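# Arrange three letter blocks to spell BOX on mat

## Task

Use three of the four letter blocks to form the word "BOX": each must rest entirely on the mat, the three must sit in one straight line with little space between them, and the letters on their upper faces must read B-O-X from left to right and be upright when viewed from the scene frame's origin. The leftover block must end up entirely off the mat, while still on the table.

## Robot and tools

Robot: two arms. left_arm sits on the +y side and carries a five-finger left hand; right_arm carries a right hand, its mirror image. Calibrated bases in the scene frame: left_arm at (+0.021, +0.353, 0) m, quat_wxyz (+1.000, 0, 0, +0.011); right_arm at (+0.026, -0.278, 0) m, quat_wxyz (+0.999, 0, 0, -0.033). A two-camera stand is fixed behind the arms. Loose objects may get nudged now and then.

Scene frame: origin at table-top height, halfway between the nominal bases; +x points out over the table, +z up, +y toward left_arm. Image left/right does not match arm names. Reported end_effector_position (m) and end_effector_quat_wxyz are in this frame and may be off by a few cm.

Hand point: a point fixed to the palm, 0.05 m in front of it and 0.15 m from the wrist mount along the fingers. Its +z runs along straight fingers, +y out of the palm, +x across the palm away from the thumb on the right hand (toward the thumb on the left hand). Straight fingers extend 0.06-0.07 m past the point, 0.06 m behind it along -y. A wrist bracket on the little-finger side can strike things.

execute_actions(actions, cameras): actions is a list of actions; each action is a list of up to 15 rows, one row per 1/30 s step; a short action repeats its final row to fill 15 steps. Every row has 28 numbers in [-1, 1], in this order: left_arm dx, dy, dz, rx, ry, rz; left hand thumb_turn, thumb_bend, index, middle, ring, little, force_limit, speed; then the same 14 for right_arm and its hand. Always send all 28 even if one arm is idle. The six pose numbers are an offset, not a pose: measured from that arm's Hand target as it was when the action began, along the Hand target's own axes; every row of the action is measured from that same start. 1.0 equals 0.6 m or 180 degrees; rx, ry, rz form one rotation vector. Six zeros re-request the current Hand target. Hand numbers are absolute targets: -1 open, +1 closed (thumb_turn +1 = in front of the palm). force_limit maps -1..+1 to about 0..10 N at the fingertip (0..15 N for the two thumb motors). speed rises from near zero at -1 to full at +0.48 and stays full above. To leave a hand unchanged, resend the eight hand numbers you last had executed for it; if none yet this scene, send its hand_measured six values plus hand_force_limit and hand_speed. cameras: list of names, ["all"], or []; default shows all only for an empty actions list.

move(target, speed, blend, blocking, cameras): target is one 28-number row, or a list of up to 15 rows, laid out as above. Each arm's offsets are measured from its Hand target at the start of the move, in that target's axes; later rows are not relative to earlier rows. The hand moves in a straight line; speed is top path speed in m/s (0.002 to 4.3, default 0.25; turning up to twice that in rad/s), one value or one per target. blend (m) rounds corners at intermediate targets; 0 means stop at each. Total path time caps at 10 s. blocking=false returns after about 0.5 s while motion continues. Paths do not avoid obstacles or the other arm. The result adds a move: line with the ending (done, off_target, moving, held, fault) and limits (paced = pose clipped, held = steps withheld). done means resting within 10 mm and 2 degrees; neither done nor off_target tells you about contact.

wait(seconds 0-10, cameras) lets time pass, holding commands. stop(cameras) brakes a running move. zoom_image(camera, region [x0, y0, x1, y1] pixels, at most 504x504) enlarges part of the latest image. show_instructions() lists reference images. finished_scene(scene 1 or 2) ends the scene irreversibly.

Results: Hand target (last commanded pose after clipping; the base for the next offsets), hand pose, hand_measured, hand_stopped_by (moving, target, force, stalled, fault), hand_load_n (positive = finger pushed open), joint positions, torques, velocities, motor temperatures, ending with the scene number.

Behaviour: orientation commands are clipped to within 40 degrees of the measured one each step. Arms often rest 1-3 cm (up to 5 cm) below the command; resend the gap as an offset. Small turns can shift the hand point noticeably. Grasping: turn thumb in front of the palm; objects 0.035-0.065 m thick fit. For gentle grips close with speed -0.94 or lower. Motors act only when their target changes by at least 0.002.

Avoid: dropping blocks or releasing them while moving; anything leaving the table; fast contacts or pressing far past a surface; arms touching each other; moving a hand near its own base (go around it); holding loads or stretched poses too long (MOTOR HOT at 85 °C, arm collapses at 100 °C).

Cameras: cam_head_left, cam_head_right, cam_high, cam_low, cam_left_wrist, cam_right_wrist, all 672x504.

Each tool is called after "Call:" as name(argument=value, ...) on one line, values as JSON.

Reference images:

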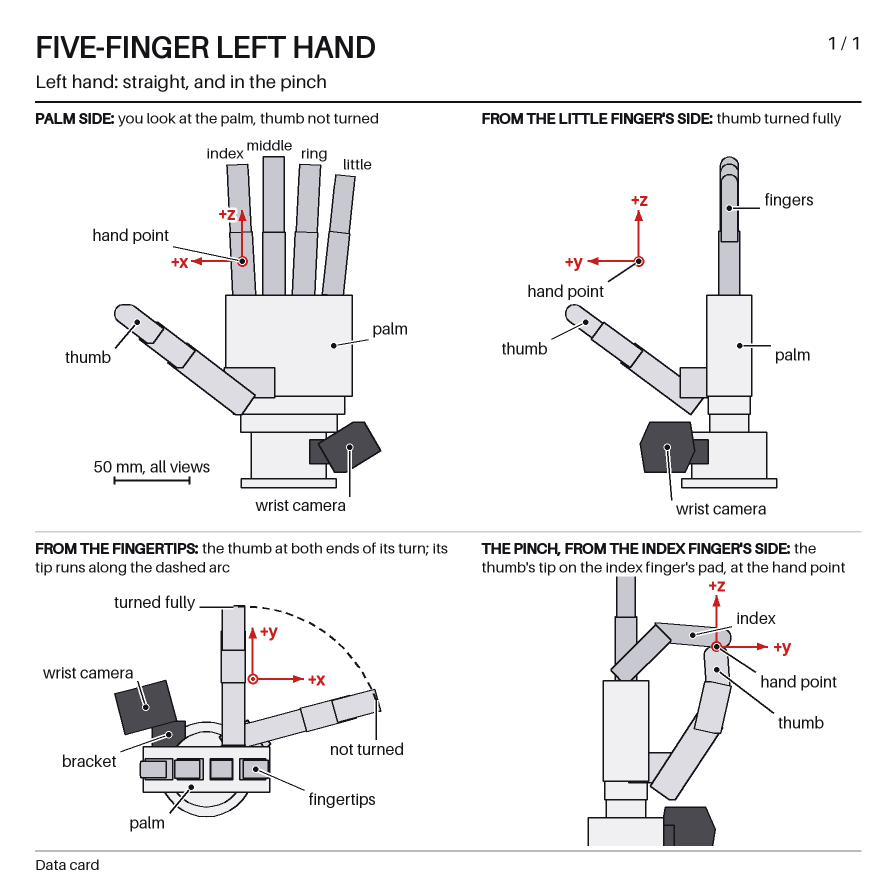

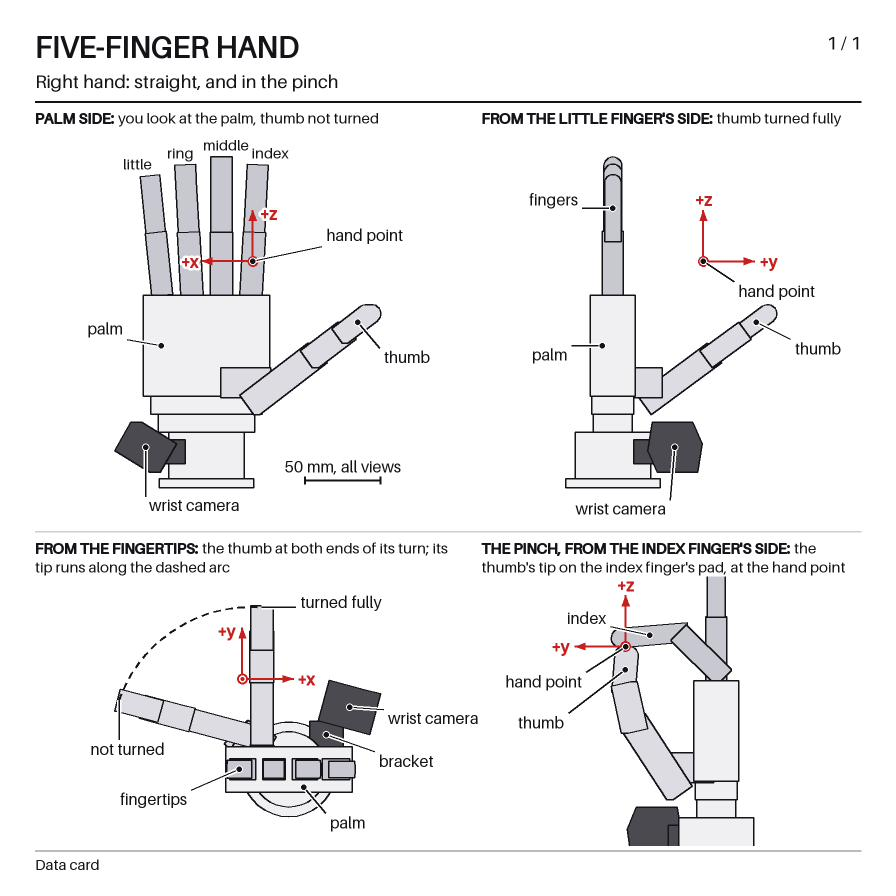

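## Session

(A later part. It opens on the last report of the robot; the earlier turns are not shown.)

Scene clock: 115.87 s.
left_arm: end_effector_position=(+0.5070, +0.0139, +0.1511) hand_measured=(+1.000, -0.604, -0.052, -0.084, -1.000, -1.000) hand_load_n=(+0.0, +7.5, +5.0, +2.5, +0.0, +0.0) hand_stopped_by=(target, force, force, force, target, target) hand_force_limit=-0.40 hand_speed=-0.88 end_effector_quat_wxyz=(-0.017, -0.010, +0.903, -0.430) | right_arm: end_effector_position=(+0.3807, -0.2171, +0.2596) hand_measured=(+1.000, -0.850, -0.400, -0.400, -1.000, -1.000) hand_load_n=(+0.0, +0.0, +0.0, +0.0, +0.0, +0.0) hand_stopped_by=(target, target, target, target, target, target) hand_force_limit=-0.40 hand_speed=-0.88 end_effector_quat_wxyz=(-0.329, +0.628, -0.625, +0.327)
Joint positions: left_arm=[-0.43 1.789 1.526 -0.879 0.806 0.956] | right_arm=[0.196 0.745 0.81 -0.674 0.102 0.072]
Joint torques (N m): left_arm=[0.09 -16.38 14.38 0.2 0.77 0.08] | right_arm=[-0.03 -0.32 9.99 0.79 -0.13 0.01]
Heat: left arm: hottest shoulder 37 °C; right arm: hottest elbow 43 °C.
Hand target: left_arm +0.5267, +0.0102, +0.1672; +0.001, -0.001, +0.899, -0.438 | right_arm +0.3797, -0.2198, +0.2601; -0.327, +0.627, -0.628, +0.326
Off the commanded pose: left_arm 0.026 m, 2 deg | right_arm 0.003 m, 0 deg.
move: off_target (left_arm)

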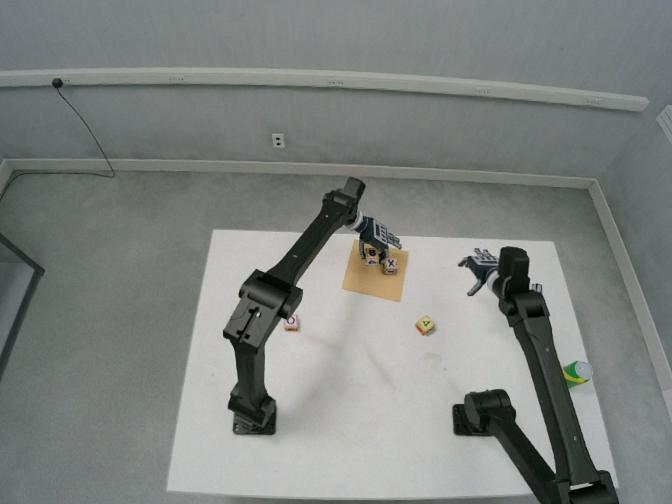

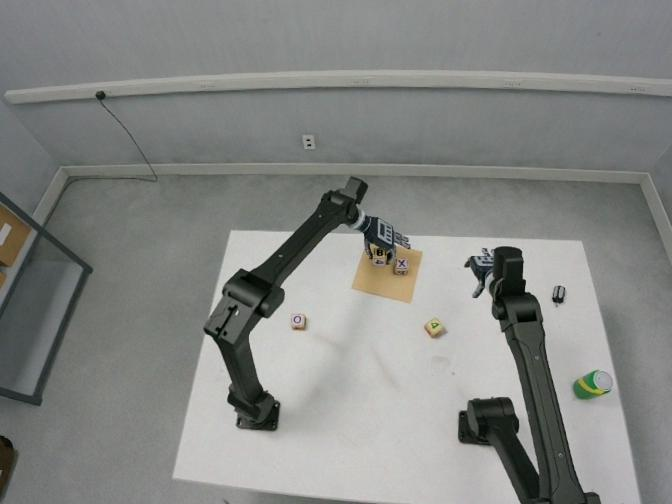

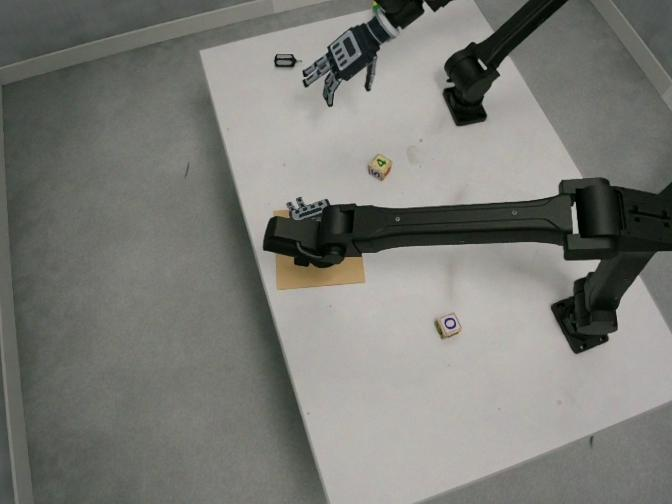

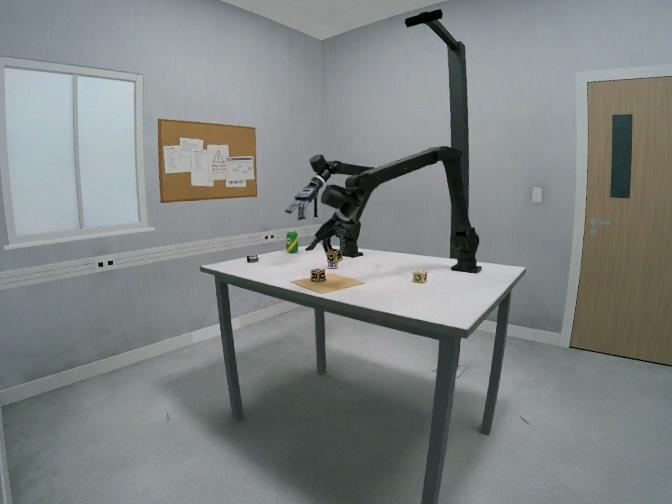

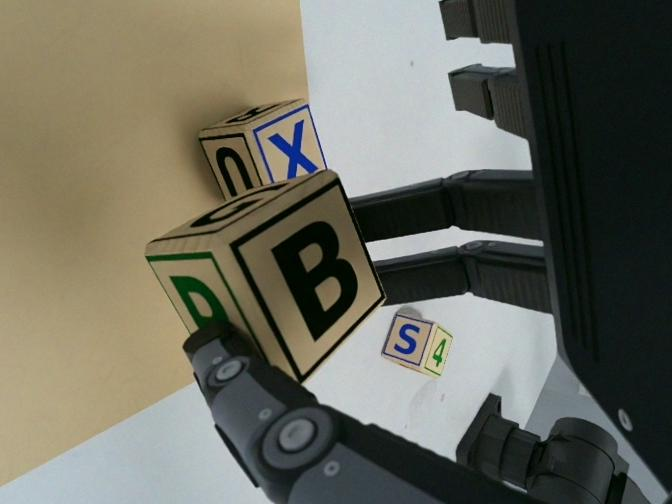

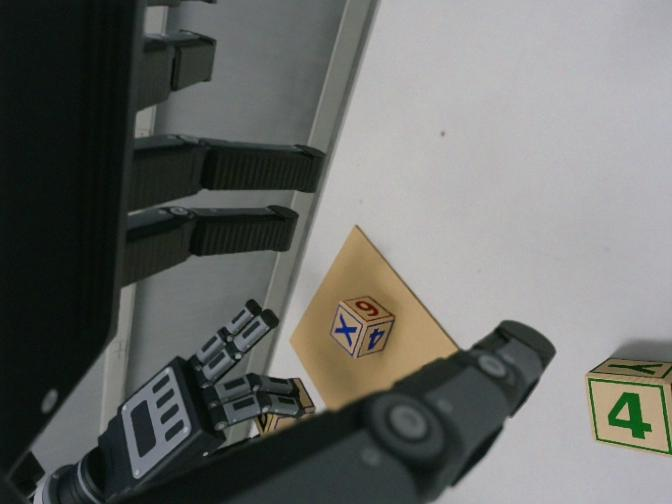

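Call:
move(target=[0.0178,0.0822,0.0437,0,0,0,1,-0.2,0.1,0.1,-1,-1,-0.4,-0.88,0,0,0,0,0,0,1,-0.85,-0.4,-0.4,-1,-1,-0.4,-0.88], speed=0.12, cameras=["cam_left_wrist","cam_head_left"])

Call:
zoom_image(camera="cam_left_wrist", region=[100, 60, 440, 400])

Scene clock: 118.20 s.
left_arm: end_effector_position=(+0.5100, +0.0165, +0.1147) hand_measured=(+1.000, -0.604, -0.052, -0.084, -1.000, -1.000) hand_load_n=(+0.0, +7.5, +5.0, +2.5, +0.0, +0.0) hand_stopped_by=(target, force, force, force, target, target) hand_force_limit=-0.40 hand_speed=-0.88 end_effector_quat_wxyz=(-0.006, -0.003, +0.900, -0.435) | right_arm: end_effector_position=(+0.3807, -0.2171, +0.2596) hand_measured=(+1.000, -0.850, -0.400, -0.400, -1.000, -1.000) hand_load_n=(+0.0, +0.0, +0.0, +0.0, +0.0, +0.0) hand_stopped_by=(target, target, target, target, target, target) hand_force_limit=-0.40 hand_speed=-0.88 end_effector_quat_wxyz=(-0.329, +0.628, -0.625, +0.327)
Joint positions: left_arm=[-0.424 1.809 1.452 -0.765 0.81 0.969] | right_arm=[0.196 0.745 0.81 -0.674 0.102 0.072]
Joint torques (N m): left_arm=[0.32 -17.08 9.01 1.09 0.75 0.09] | right_arm=[0.73 0.73 9.92 0.94 -0.12 0]
Heat: left arm: hottest shoulder 38 °C; right arm: hottest elbow 43 °C.
Hand target: left_arm +0.5160, +0.0201, +0.1122; +0.001, -0.002, +0.899, -0.438 | right_arm +0.3797, -0.2198, +0.2601; -0.327, +0.627, -0.628, +0.326
Off the commanded pose: left_arm 0.007 m, 1 deg | right_arm 0.003 m, 0 deg.
move: done
Images, in order (width x height): cam_head_left 672x504, cam_left_wrist 672x504.

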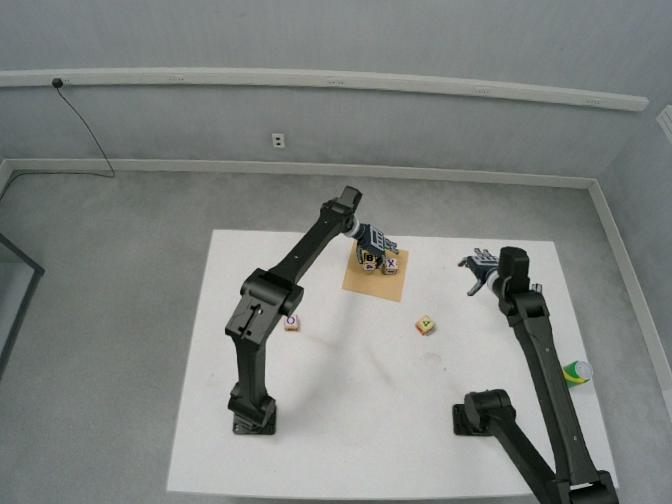

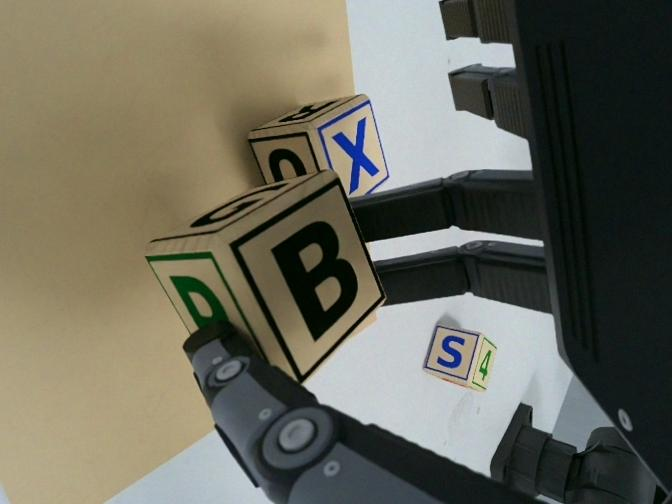

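Scaled by 1.482.

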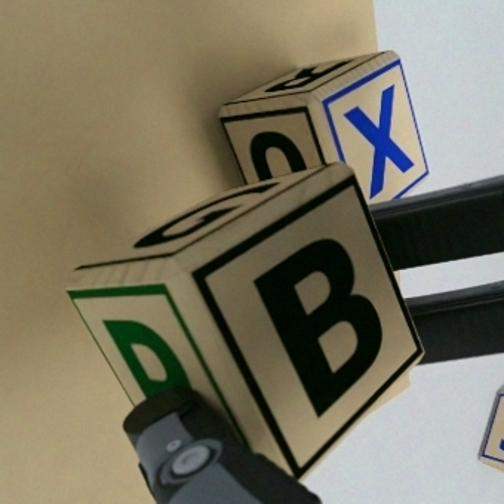

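Call:
move(target=[0,0.046,0.0359,0,0,0,1,-0.2,0.1,0.1,-1,-1,-0.4,-0.88,0,0,0,0,0,0,1,-0.85,-0.4,-0.4,-1,-1,-0.4,-0.88], speed=0.1, cameras=["cam_left_wrist","cam_head_left"])

Call:
zoom_image(camera="cam_left_wrist", region=[100, 60, 440, 400])

Call:
zoom_image(camera="cam_head_left", region=[335, 230, 425, 310])

Scene clock: 119.97 s.
left_arm: end_effector_position=(+0.5104, +0.0163, +0.0809) hand_measured=(+1.000, -0.604, -0.052, -0.084, -1.000, -1.000) hand_load_n=(-0.5, +7.5, +5.0, +2.5, +0.0, +0.0) hand_stopped_by=(target, force, force, force, target, target) hand_force_limit=-0.40 hand_speed=-0.88 end_effector_quat_wxyz=(-0.005, -0.002, +0.900, -0.436) | right_arm: end_effector_position=(+0.3807, -0.2171, +0.2596) hand_measured=(+1.000, -0.850, -0.400, -0.400, -1.000, -1.000) hand_load_n=(+0.5, +0.0, +0.0, +0.0, +0.0, +0.0) hand_stopped_by=(target, target, target, target, target, target) hand_force_limit=-0.40 hand_speed=-0.88 end_effector_quat_wxyz=(-0.329, +0.628, -0.625, +0.327)
Joint positions: left_arm=[-0.424 1.843 1.405 -0.682 0.81 0.969] | right_arm=[0.196 0.745 0.81 -0.674 0.102 0.072]
Joint torques (N m): left_arm=[0.26 -16.91 8.58 1.07 0.76 0.08] | right_arm=[-1.08 0.32 9.95 0.95 -0.1 -0.02]
Heat: left arm: hottest shoulder 38 °C; right arm: hottest elbow 43 °C.
Hand target: left_arm +0.5160, +0.0201, +0.0773; +0.001, -0.001, +0.899, -0.438 | right_arm +0.3797, -0.2198, +0.2601; -0.327, +0.627, -0.628, +0.326
Off the commanded pose: left_arm 0.008 m, 1 deg | right_arm 0.003 m, 0 deg.
move: done
Images, in order (width x height): cam_head_left 672x504, cam_left_wrist 672x504.

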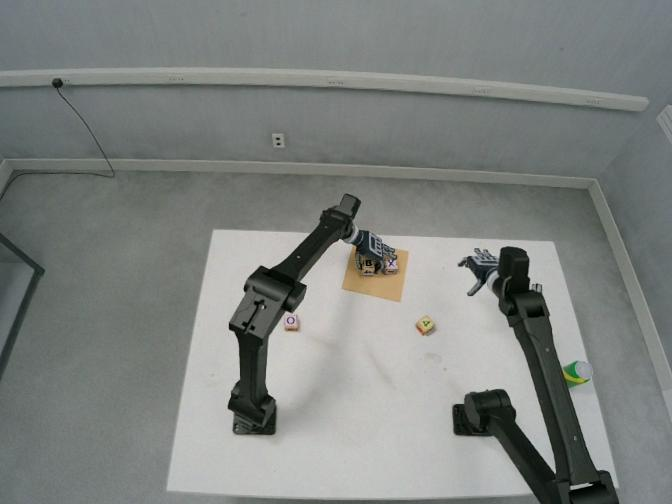

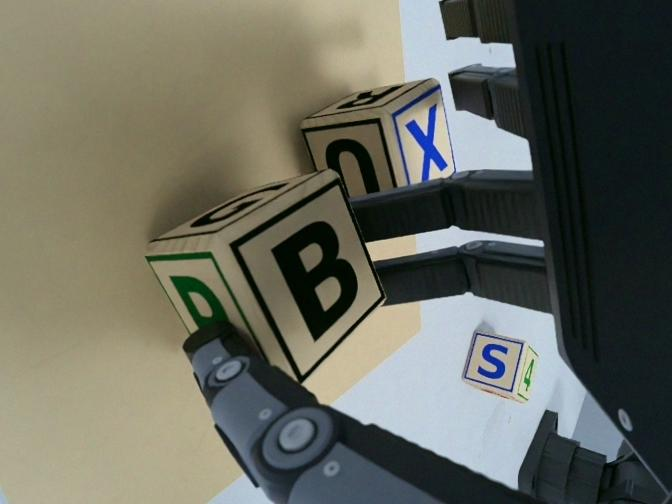

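Scaled by 1.482.

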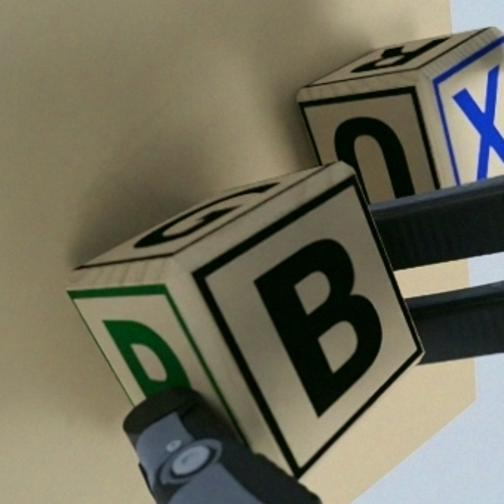

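Scaled by 5.600.

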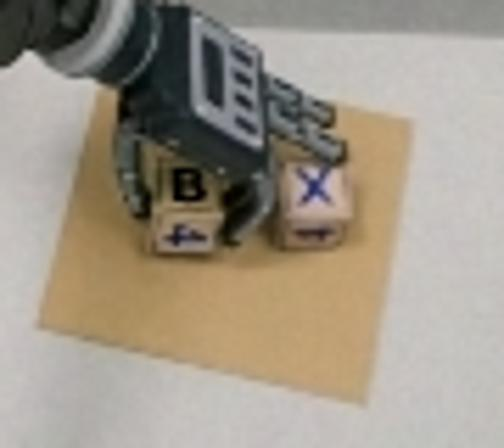

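Call:
move(target=[-0.0117,0.0158,0.0123,0,0,0,1,-0.2,0.1,0.1,-1,-1,-0.4,-0.88,0,0,0,0,0,0,1,-0.85,-0.4,-0.4,-1,-1,-0.4,-0.88], speed=0.08, cameras=["cam_left_wrist","cam_head_left","cam_low"])

Call:
zoom_image(camera="cam_low", region=[280, 240, 400, 300])

Call:
zoom_image(camera="cam_head_left", region=[335, 230, 425, 310])

Scene clock: 121.47 s.
left_arm: end_effector_position=(+0.5137, +0.0169, +0.0724) hand_measured=(+1.000, -0.604, -0.052, -0.084, -1.000, -1.000) hand_load_n=(+0.0, +7.5, +5.0, +2.5, +0.0, +0.0) hand_stopped_by=(target, force, force, force, target, target) hand_force_limit=-0.40 hand_speed=-0.88 end_effector_quat_wxyz=(-0.006, -0.002, +0.899, -0.438) | right_arm: end_effector_position=(+0.3807, -0.2171, +0.2596) hand_measured=(+1.000, -0.850, -0.400, -0.400, -1.000, -1.000) hand_load_n=(+0.0, +0.0, +0.0, +0.0, +0.0, +0.0) hand_stopped_by=(target, target, target, target, target, target) hand_force_limit=-0.40 hand_speed=-0.88 end_effector_quat_wxyz=(-0.329, +0.628, -0.625, +0.327)
Joint positions: left_arm=[-0.419 1.86 1.405 -0.667 0.818 0.973] | right_arm=[0.196 0.745 0.81 -0.674 0.102 0.072]
Joint torques (N m): left_arm=[0.32 -15.97 9.36 1.1 0.53 0.1] | right_arm=[-0.15 0.91 9.91 0.8 -0.09 -0.05]
Heat: left arm: hottest shoulder 38 °C; right arm: hottest elbow 43 °C.
Hand target: left_arm +0.5231, +0.0202, +0.0651; +0.001, -0.002, +0.899, -0.437 | right_arm +0.3797, -0.2198, +0.2601; -0.327, +0.627, -0.628, +0.326
Off the commanded pose: left_arm 0.012 m, 1 deg | right_arm 0.003 m, 0 deg.
move: off_target (left_arm)
Images, in order (width x height): cam_head_left 672x504, cam_low 672x504, cam_left_wrist 672x504.

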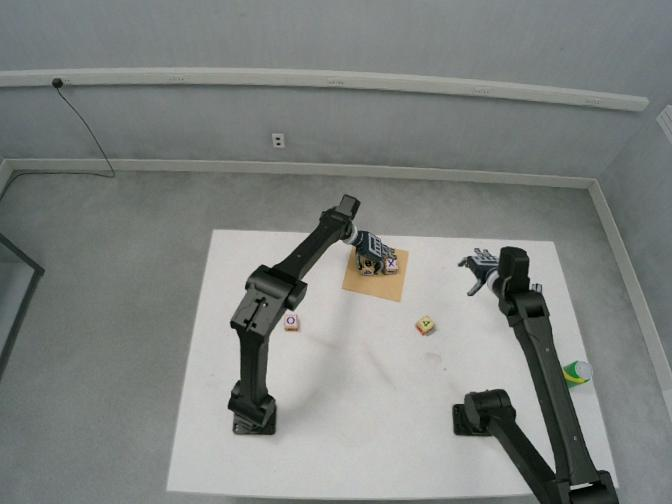

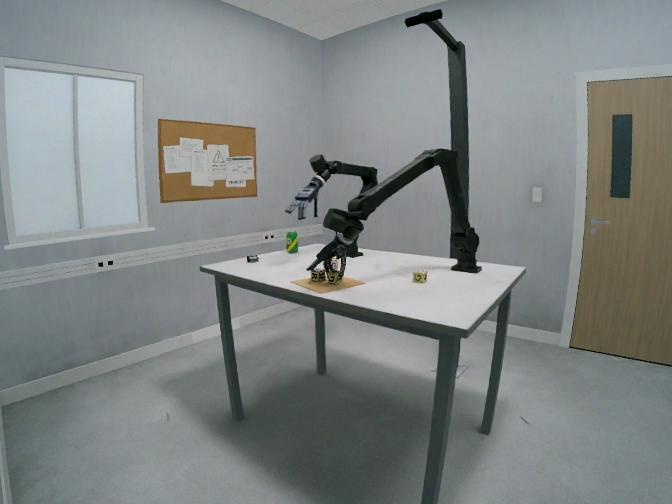

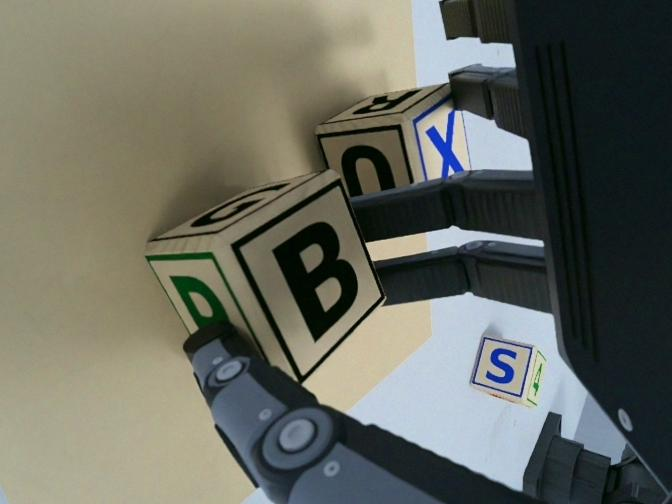

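Scaled by 4.200.

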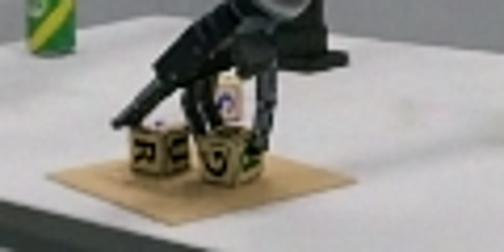

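Scaled by 5.600.

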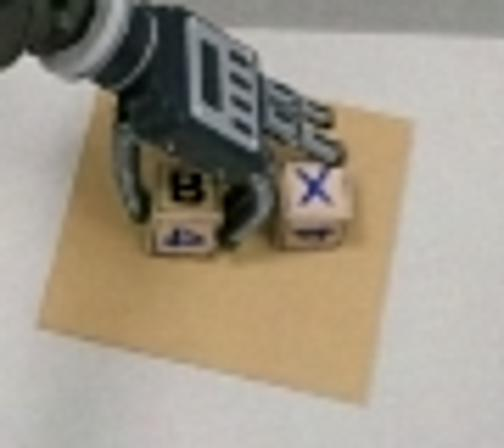

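Call:
zoom_image(camera="cam_head_left", region=[355, 250, 405, 280])

Call:
zoom_image(camera="cam_left_wrist", region=[130, 70, 480, 400])

Scaled by 10.080.

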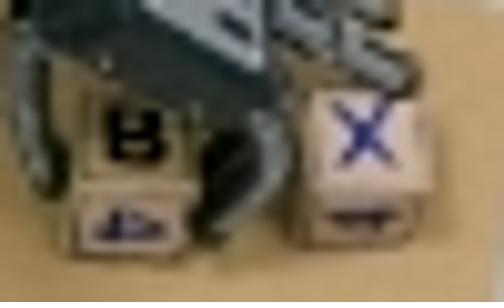

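Scaled by 1.440.

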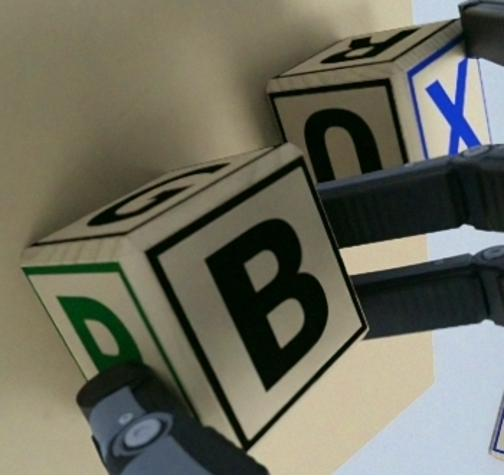

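Call:
move(target=[-0.0067,0.0079,0.0062,0,0,0,1,-0.2,0.1,0.1,-1,-1,-0.4,-0.88,0,0,0,0,0,0,1,-0.85,-0.4,-0.4,-1,-1,-0.4,-0.88], speed=0.06, cameras=["cam_left_wrist","cam_head_left","cam_low"])

Call:
zoom_image(camera="cam_head_left", region=[355, 250, 405, 280])

Call:
zoom_image(camera="cam_low", region=[290, 255, 370, 300])

Scene clock: 122.73 s.
left_arm: end_effector_position=(+0.5139, +0.0169, +0.0718) hand_measured=(+1.000, -0.604, -0.052, -0.084, -1.000, -1.000) hand_load_n=(+1.0, +7.0, +5.5, +2.0, +0.0, +0.0) hand_stopped_by=(target, force, force, force, target, target) hand_force_limit=-0.40 hand_speed=-0.88 end_effector_quat_wxyz=(-0.007, -0.002, +0.898, -0.439) | right_arm: end_effector_position=(+0.3807, -0.2171, +0.2596) hand_measured=(+1.000, -0.850, -0.400, -0.400, -1.000, -1.000) hand_load_n=(+0.0, +0.0, +0.0, +0.0, +0.0, +0.0) hand_stopped_by=(target, target, target, target, target, target) hand_force_limit=-0.40 hand_speed=-0.88 end_effector_quat_wxyz=(-0.329, +0.628, -0.625, +0.327)
Joint positions: left_arm=[-0.417 1.862 1.405 -0.666 0.822 0.973] | right_arm=[0.196 0.745 0.81 -0.674 0.102 0.072]
Joint torques (N m): left_arm=[0.38 -14.86 9.87 1.32 0.41 0.14] | right_arm=[0.03 0.56 9.98 0.87 -0.12 0.07]
Heat: left arm: hottest shoulder 38 °C; right arm: hottest elbow 43 °C.
Hand target: left_arm +0.5271, +0.0202, +0.0592; +0.001, -0.002, +0.899, -0.438 | right_arm +0.3797, -0.2198, +0.2601; -0.327, +0.627, -0.628, +0.326
Off the commanded pose: left_arm 0.019 m, 1 deg | right_arm 0.003 m, 0 deg.
move: off_target (left_arm)
Images, in order (width x height): cam_head_left 672x504, cam_low 672x504, cam_left_wrist 672x504.

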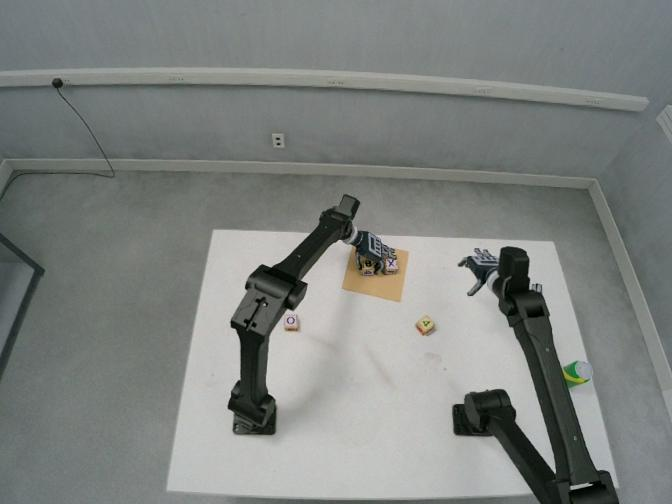

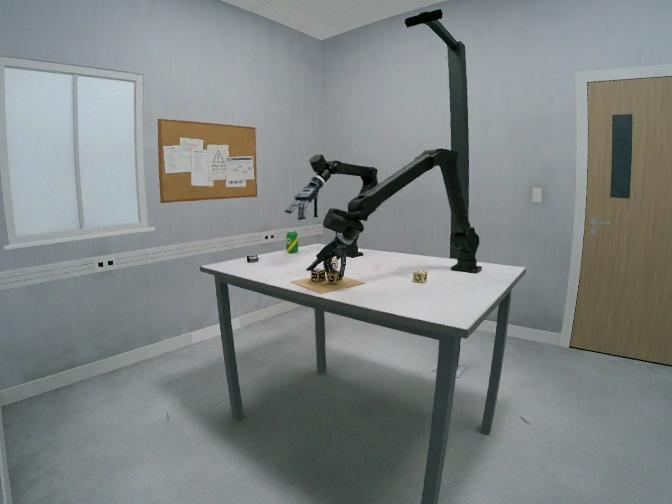

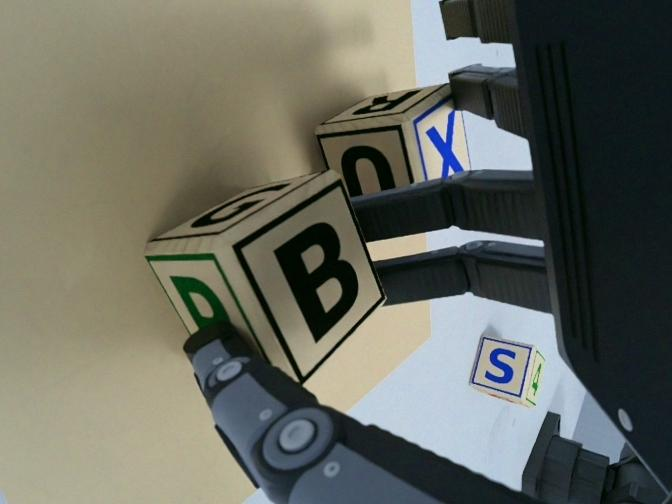

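Scaled by 10.080.

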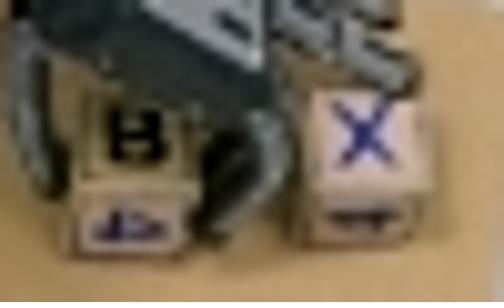

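Scaled by 6.300.

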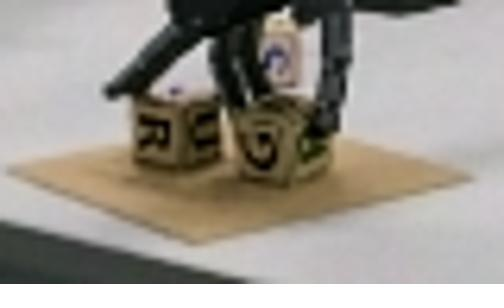

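Call:
move(target=[0.0067,-0.0118,-0.0092,0,0,0,1,-0.8,-0.4,-0.4,-1,-1,-0.4,-0.85,0,0,0,0,0,0,1,-0.85,-0.4,-0.4,-1,-1,-0.4,-0.88], speed=0.06, cameras=["cam_left_wrist","cam_head_left","cam_low"])

Call:
zoom_image(camera="cam_head_left", region=[355, 250, 405, 280])

Call:
zoom_image(camera="cam_low", region=[290, 255, 370, 300])

Scene clock: 124.20 s.
left_arm: end_effector_position=(+0.5156, +0.0168, +0.0711) hand_measured=(+1.000, -0.800, -0.400, -0.400, -1.000, -1.000) hand_load_n=(+0.0, +0.0, +0.0, -1.0, +0.5, +0.0) hand_stopped_by=(target, target, target, target, target, target) hand_force_limit=-0.40 hand_speed=-0.85 end_effector_quat_wxyz=(-0.004, +0.000, +0.898, -0.440) | right_arm: end_effector_position=(+0.3807, -0.2171, +0.2596) hand_measured=(+1.000, -0.850, -0.400, -0.400, -1.000, -1.000) hand_load_n=(+0.0, +0.0, +0.0, +0.0, +0.0, +0.0) hand_stopped_by=(target, target, target, target, target, target) hand_force_limit=-0.40 hand_speed=-0.88 end_effector_quat_wxyz=(-0.329, +0.628, -0.625, +0.327)
Joint positions: left_arm=[-0.417 1.864 1.405 -0.659 0.823 0.977] | right_arm=[0.196 0.745 0.81 -0.674 0.102 0.072]
Joint torques (N m): left_arm=[0.03 -16.73 9.69 0.51 0.34 0.06] | right_arm=[-0.32 0.09 10.1 0.84 -0.09 -0.02]
Heat: left arm: hottest shoulder 38 °C; right arm: hottest elbow 43 °C.
Hand target: left_arm +0.5230, +0.0201, +0.0681; +0.001, -0.002, +0.899, -0.438 | right_arm +0.3797, -0.2198, +0.2601; -0.327, +0.627, -0.628, +0.326
Off the commanded pose: left_arm 0.009 m, 1 deg | right_arm 0.003 m, 0 deg.
move: done
Images, in order (width x height): cam_head_left 672x504, cam_low 672x504, cam_left_wrist 672x504.

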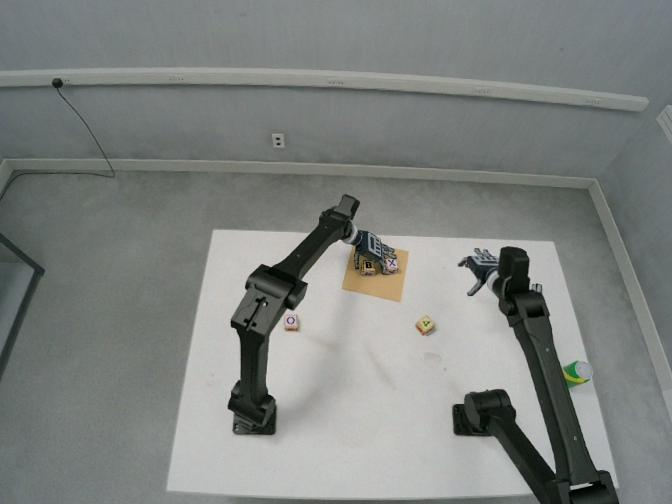

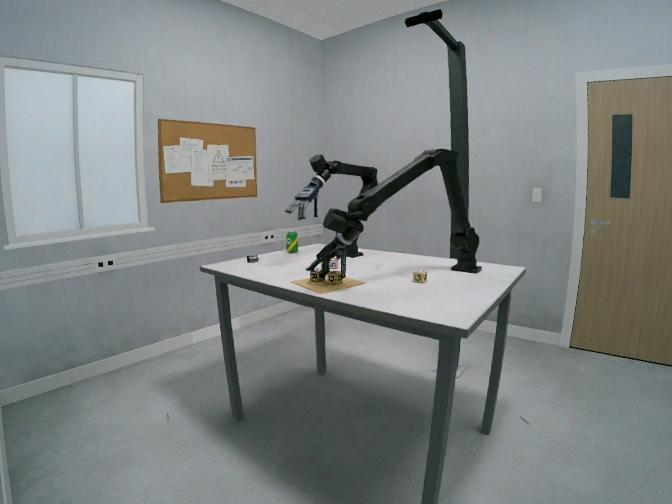

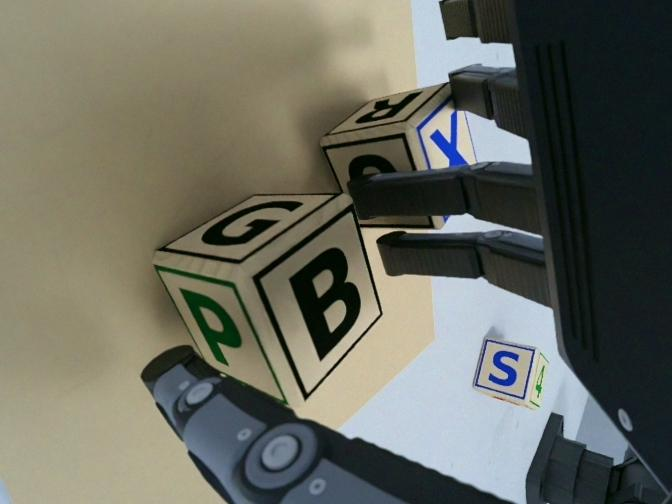

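Scaled by 10.080.

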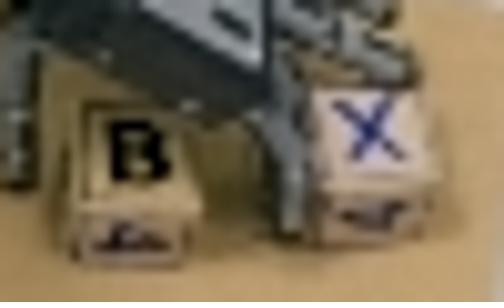

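Scaled by 6.300.

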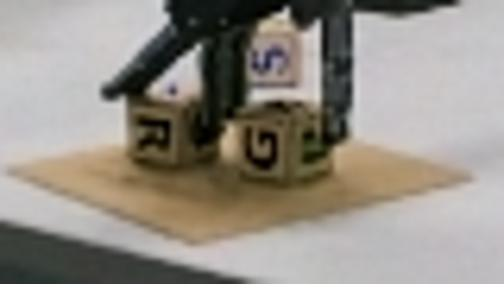

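Call:
move(target=[[0,0,0,0,0,0,1,-0.8,-0.3,-0.3,-1,-1,-0.4,-0.5,0,0,0,0,0,0,1,-0.85,-0.4,-0.4,-1,-1,-0.4,-0.88],[0,-0.1576,-0.1232,0,0,0,1,-0.8,-0.3,-0.3,-1,-1,-0.4,-0.5,0,0,0,0,0,0,1,-0.85,-0.4,-0.4,-1,-1,-0.4,-0.88]], speed=0.12, cameras=["cam_left_wrist","cam_head_left","cam_right_wrist","cam_high"])

Call:
zoom_image(camera="cam_head_left", region=[340, 235, 420, 305])

Call:
zoom_image(camera="cam_right_wrist", region=[220, 210, 480, 430])

Call:
zoom_image(camera="cam_left_wrist", region=[100, 80, 480, 420])

Scene clock: 127.60 s.
left_arm: end_effector_position=(+0.5051, +0.0222, +0.1634) hand_measured=(+1.000, -0.800, -0.300, -0.300, -1.000, -1.000) hand_load_n=(+0.0, +0.0, -0.5, +0.0, +0.0, +0.0) hand_stopped_by=(target, target, target, target, target, target) hand_force_limit=-0.40 hand_speed=-0.50 end_effector_quat_wxyz=(-0.023, -0.011, +0.903, -0.429) | right_arm: end_effector_position=(+0.3807, -0.2171, +0.2596) hand_measured=(+1.000, -0.850, -0.400, -0.400, -1.000, -1.000) hand_load_n=(+0.0, +0.0, +0.0, +0.0, +0.0, +0.0) hand_stopped_by=(target, target, target, target, target, target) hand_force_limit=-0.40 hand_speed=-0.88 end_effector_quat_wxyz=(-0.329, +0.628, -0.625, +0.327)
Joint positions: left_arm=[-0.417 1.78 1.547 -0.937 0.816 0.977] | right_arm=[0.196 0.745 0.81 -0.674 0.102 0.072]
Joint torques (N m): left_arm=[0.09 -17.73 14.2 0.17 0.6 0.05] | right_arm=[0.15 0.38 10.04 0.72 -0.18 0.01]
Heat: left arm: hottest shoulder 38 °C; right arm: hottest elbow 43 °C.
Hand target: left_arm +0.5230, +0.0199, +0.1881; +0.001, -0.002, +0.899, -0.438 | right_arm +0.3797, -0.2198, +0.2601; -0.327, +0.627, -0.628, +0.326
Off the commanded pose: left_arm 0.031 m, 3 deg | right_arm 0.003 m, 0 deg.
move: off_target (left_arm)
Images, in order (width x height): cam_head_left 672x504, cam_high 672x504, cam_left_wrist 672x504, cam_right_wrist 672x504.

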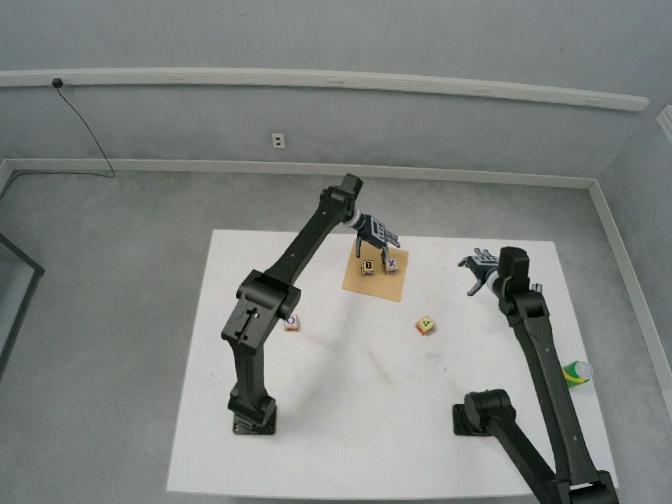

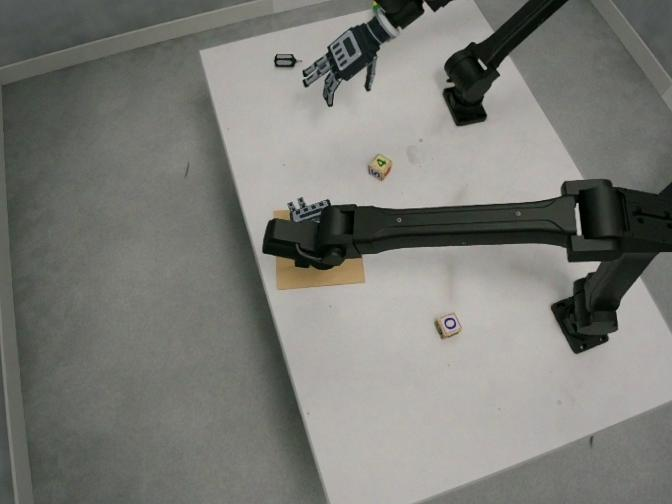

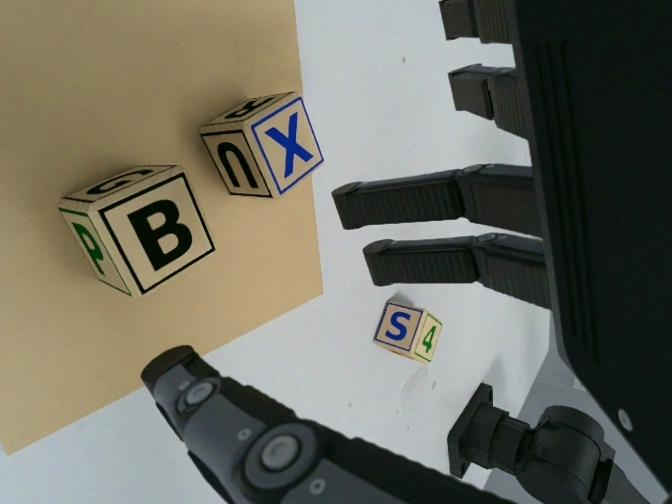

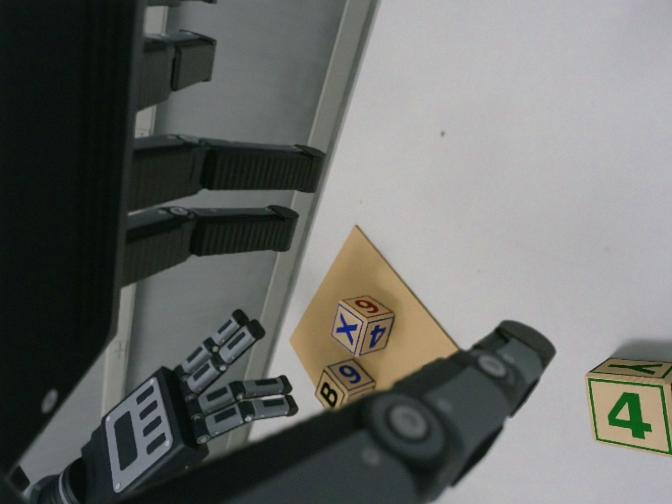

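Scaled by 6.300.

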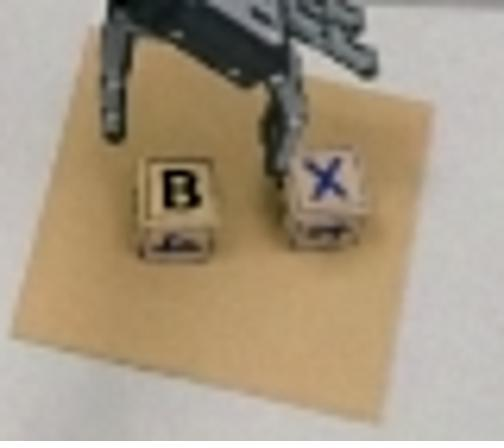

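Scaled by 1.938.

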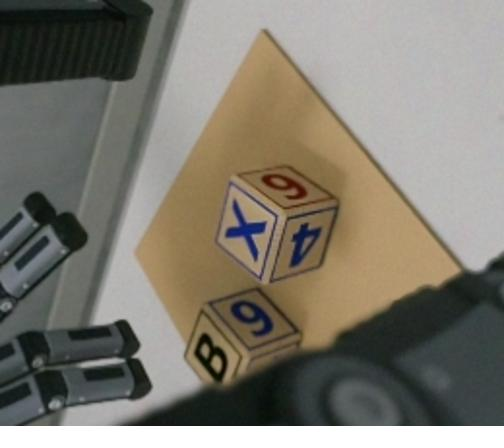

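Scaled by 1.326.

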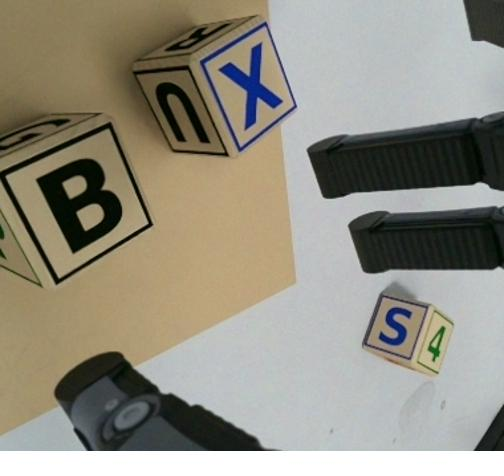

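Call:
move(target=[[0,0,0,0,0,0,-1,-0.8,-0.27,-0.3,-1,-1,-0.4,-0.2,0,0,0,0,0,0,1,-0.85,-0.4,-0.4,-1,-1,-0.4,-0.88],[-0.0127,0.092,0.0719,0,0,0,-1,-0.8,-0.27,-0.3,-1,-1,-0.4,-0.2,0,0,0,0,0,0,1,-0.85,-0.4,-0.4,-1,-1,-0.4,-0.88]], speed=0.15, cameras=["cam_left_wrist","cam_head_left"])

Call:
zoom_image(camera="cam_left_wrist", region=[100, 80, 480, 420])

Scene clock: 132.17 s.
left_arm: end_effector_position=(+0.5241, +0.0161, +0.1199) hand_measured=(-1.000, -0.800, -0.270, -0.300, -1.000, -1.000) hand_load_n=(+0.0, +0.0, -0.5, +0.0, +0.0, +0.0) hand_stopped_by=(target, target, target, target, target, target) hand_force_limit=-0.40 hand_speed=-0.20 end_effector_quat_wxyz=(-0.007, -0.002, +0.900, -0.436) | right_arm: end_effector_position=(+0.3807, -0.2171, +0.2596) hand_measured=(+1.000, -0.850, -0.400, -0.400, -1.000, -1.000) hand_load_n=(+0.0, +0.0, +0.0, +0.0, +0.0, +0.0) hand_stopped_by=(target, target, target, target, target, target) hand_force_limit=-0.40 hand_speed=-0.88 end_effector_quat_wxyz=(-0.329, +0.628, -0.625, +0.327)
Joint positions: left_arm=[-0.414 1.839 1.51 -0.803 0.816 0.981] | right_arm=[0.196 0.745 0.81 -0.674 0.102 0.072]
Joint torques (N m): left_arm=[0.32 -17.44 9.2 1.01 0.7 0.08] | right_arm=[0.09 0.62 10.14 0.73 -0.13 -0.02]
Heat: left arm: hottest shoulder 38 °C; right arm: hottest elbow 44 °C.
Hand target: left_arm +0.5307, +0.0200, +0.1181; +0.001, -0.001, +0.899, -0.438 | right_arm +0.3797, -0.2198, +0.2601; -0.327, +0.627, -0.628, +0.326
Off the commanded pose: left_arm 0.008 m, 1 deg | right_arm 0.003 m, 0 deg.
move: done
Images, in order (width x height): cam_head_left 672x504, cam_left_wrist 672x504.

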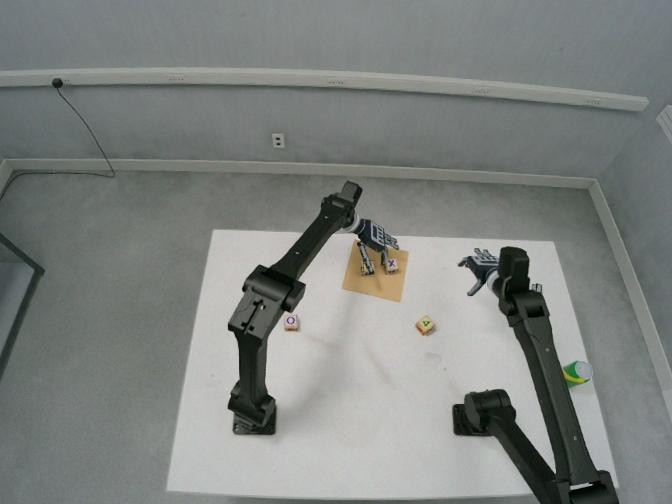

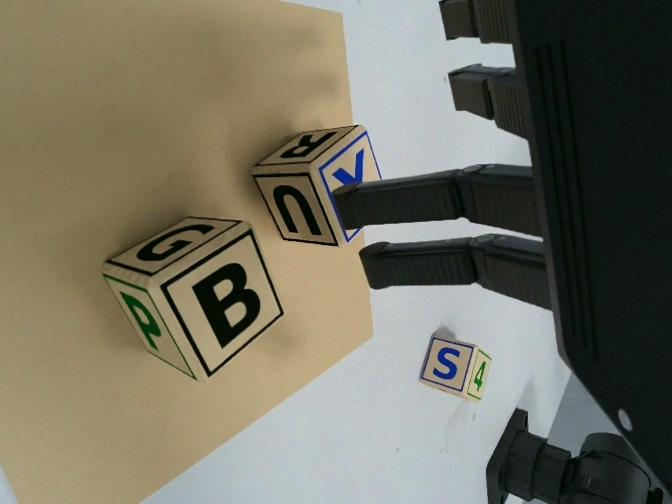

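Scaled by 1.326.

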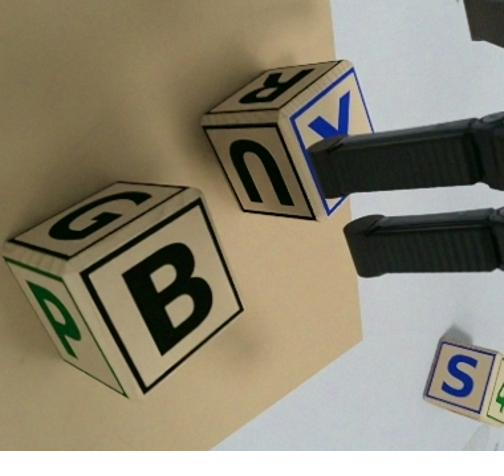

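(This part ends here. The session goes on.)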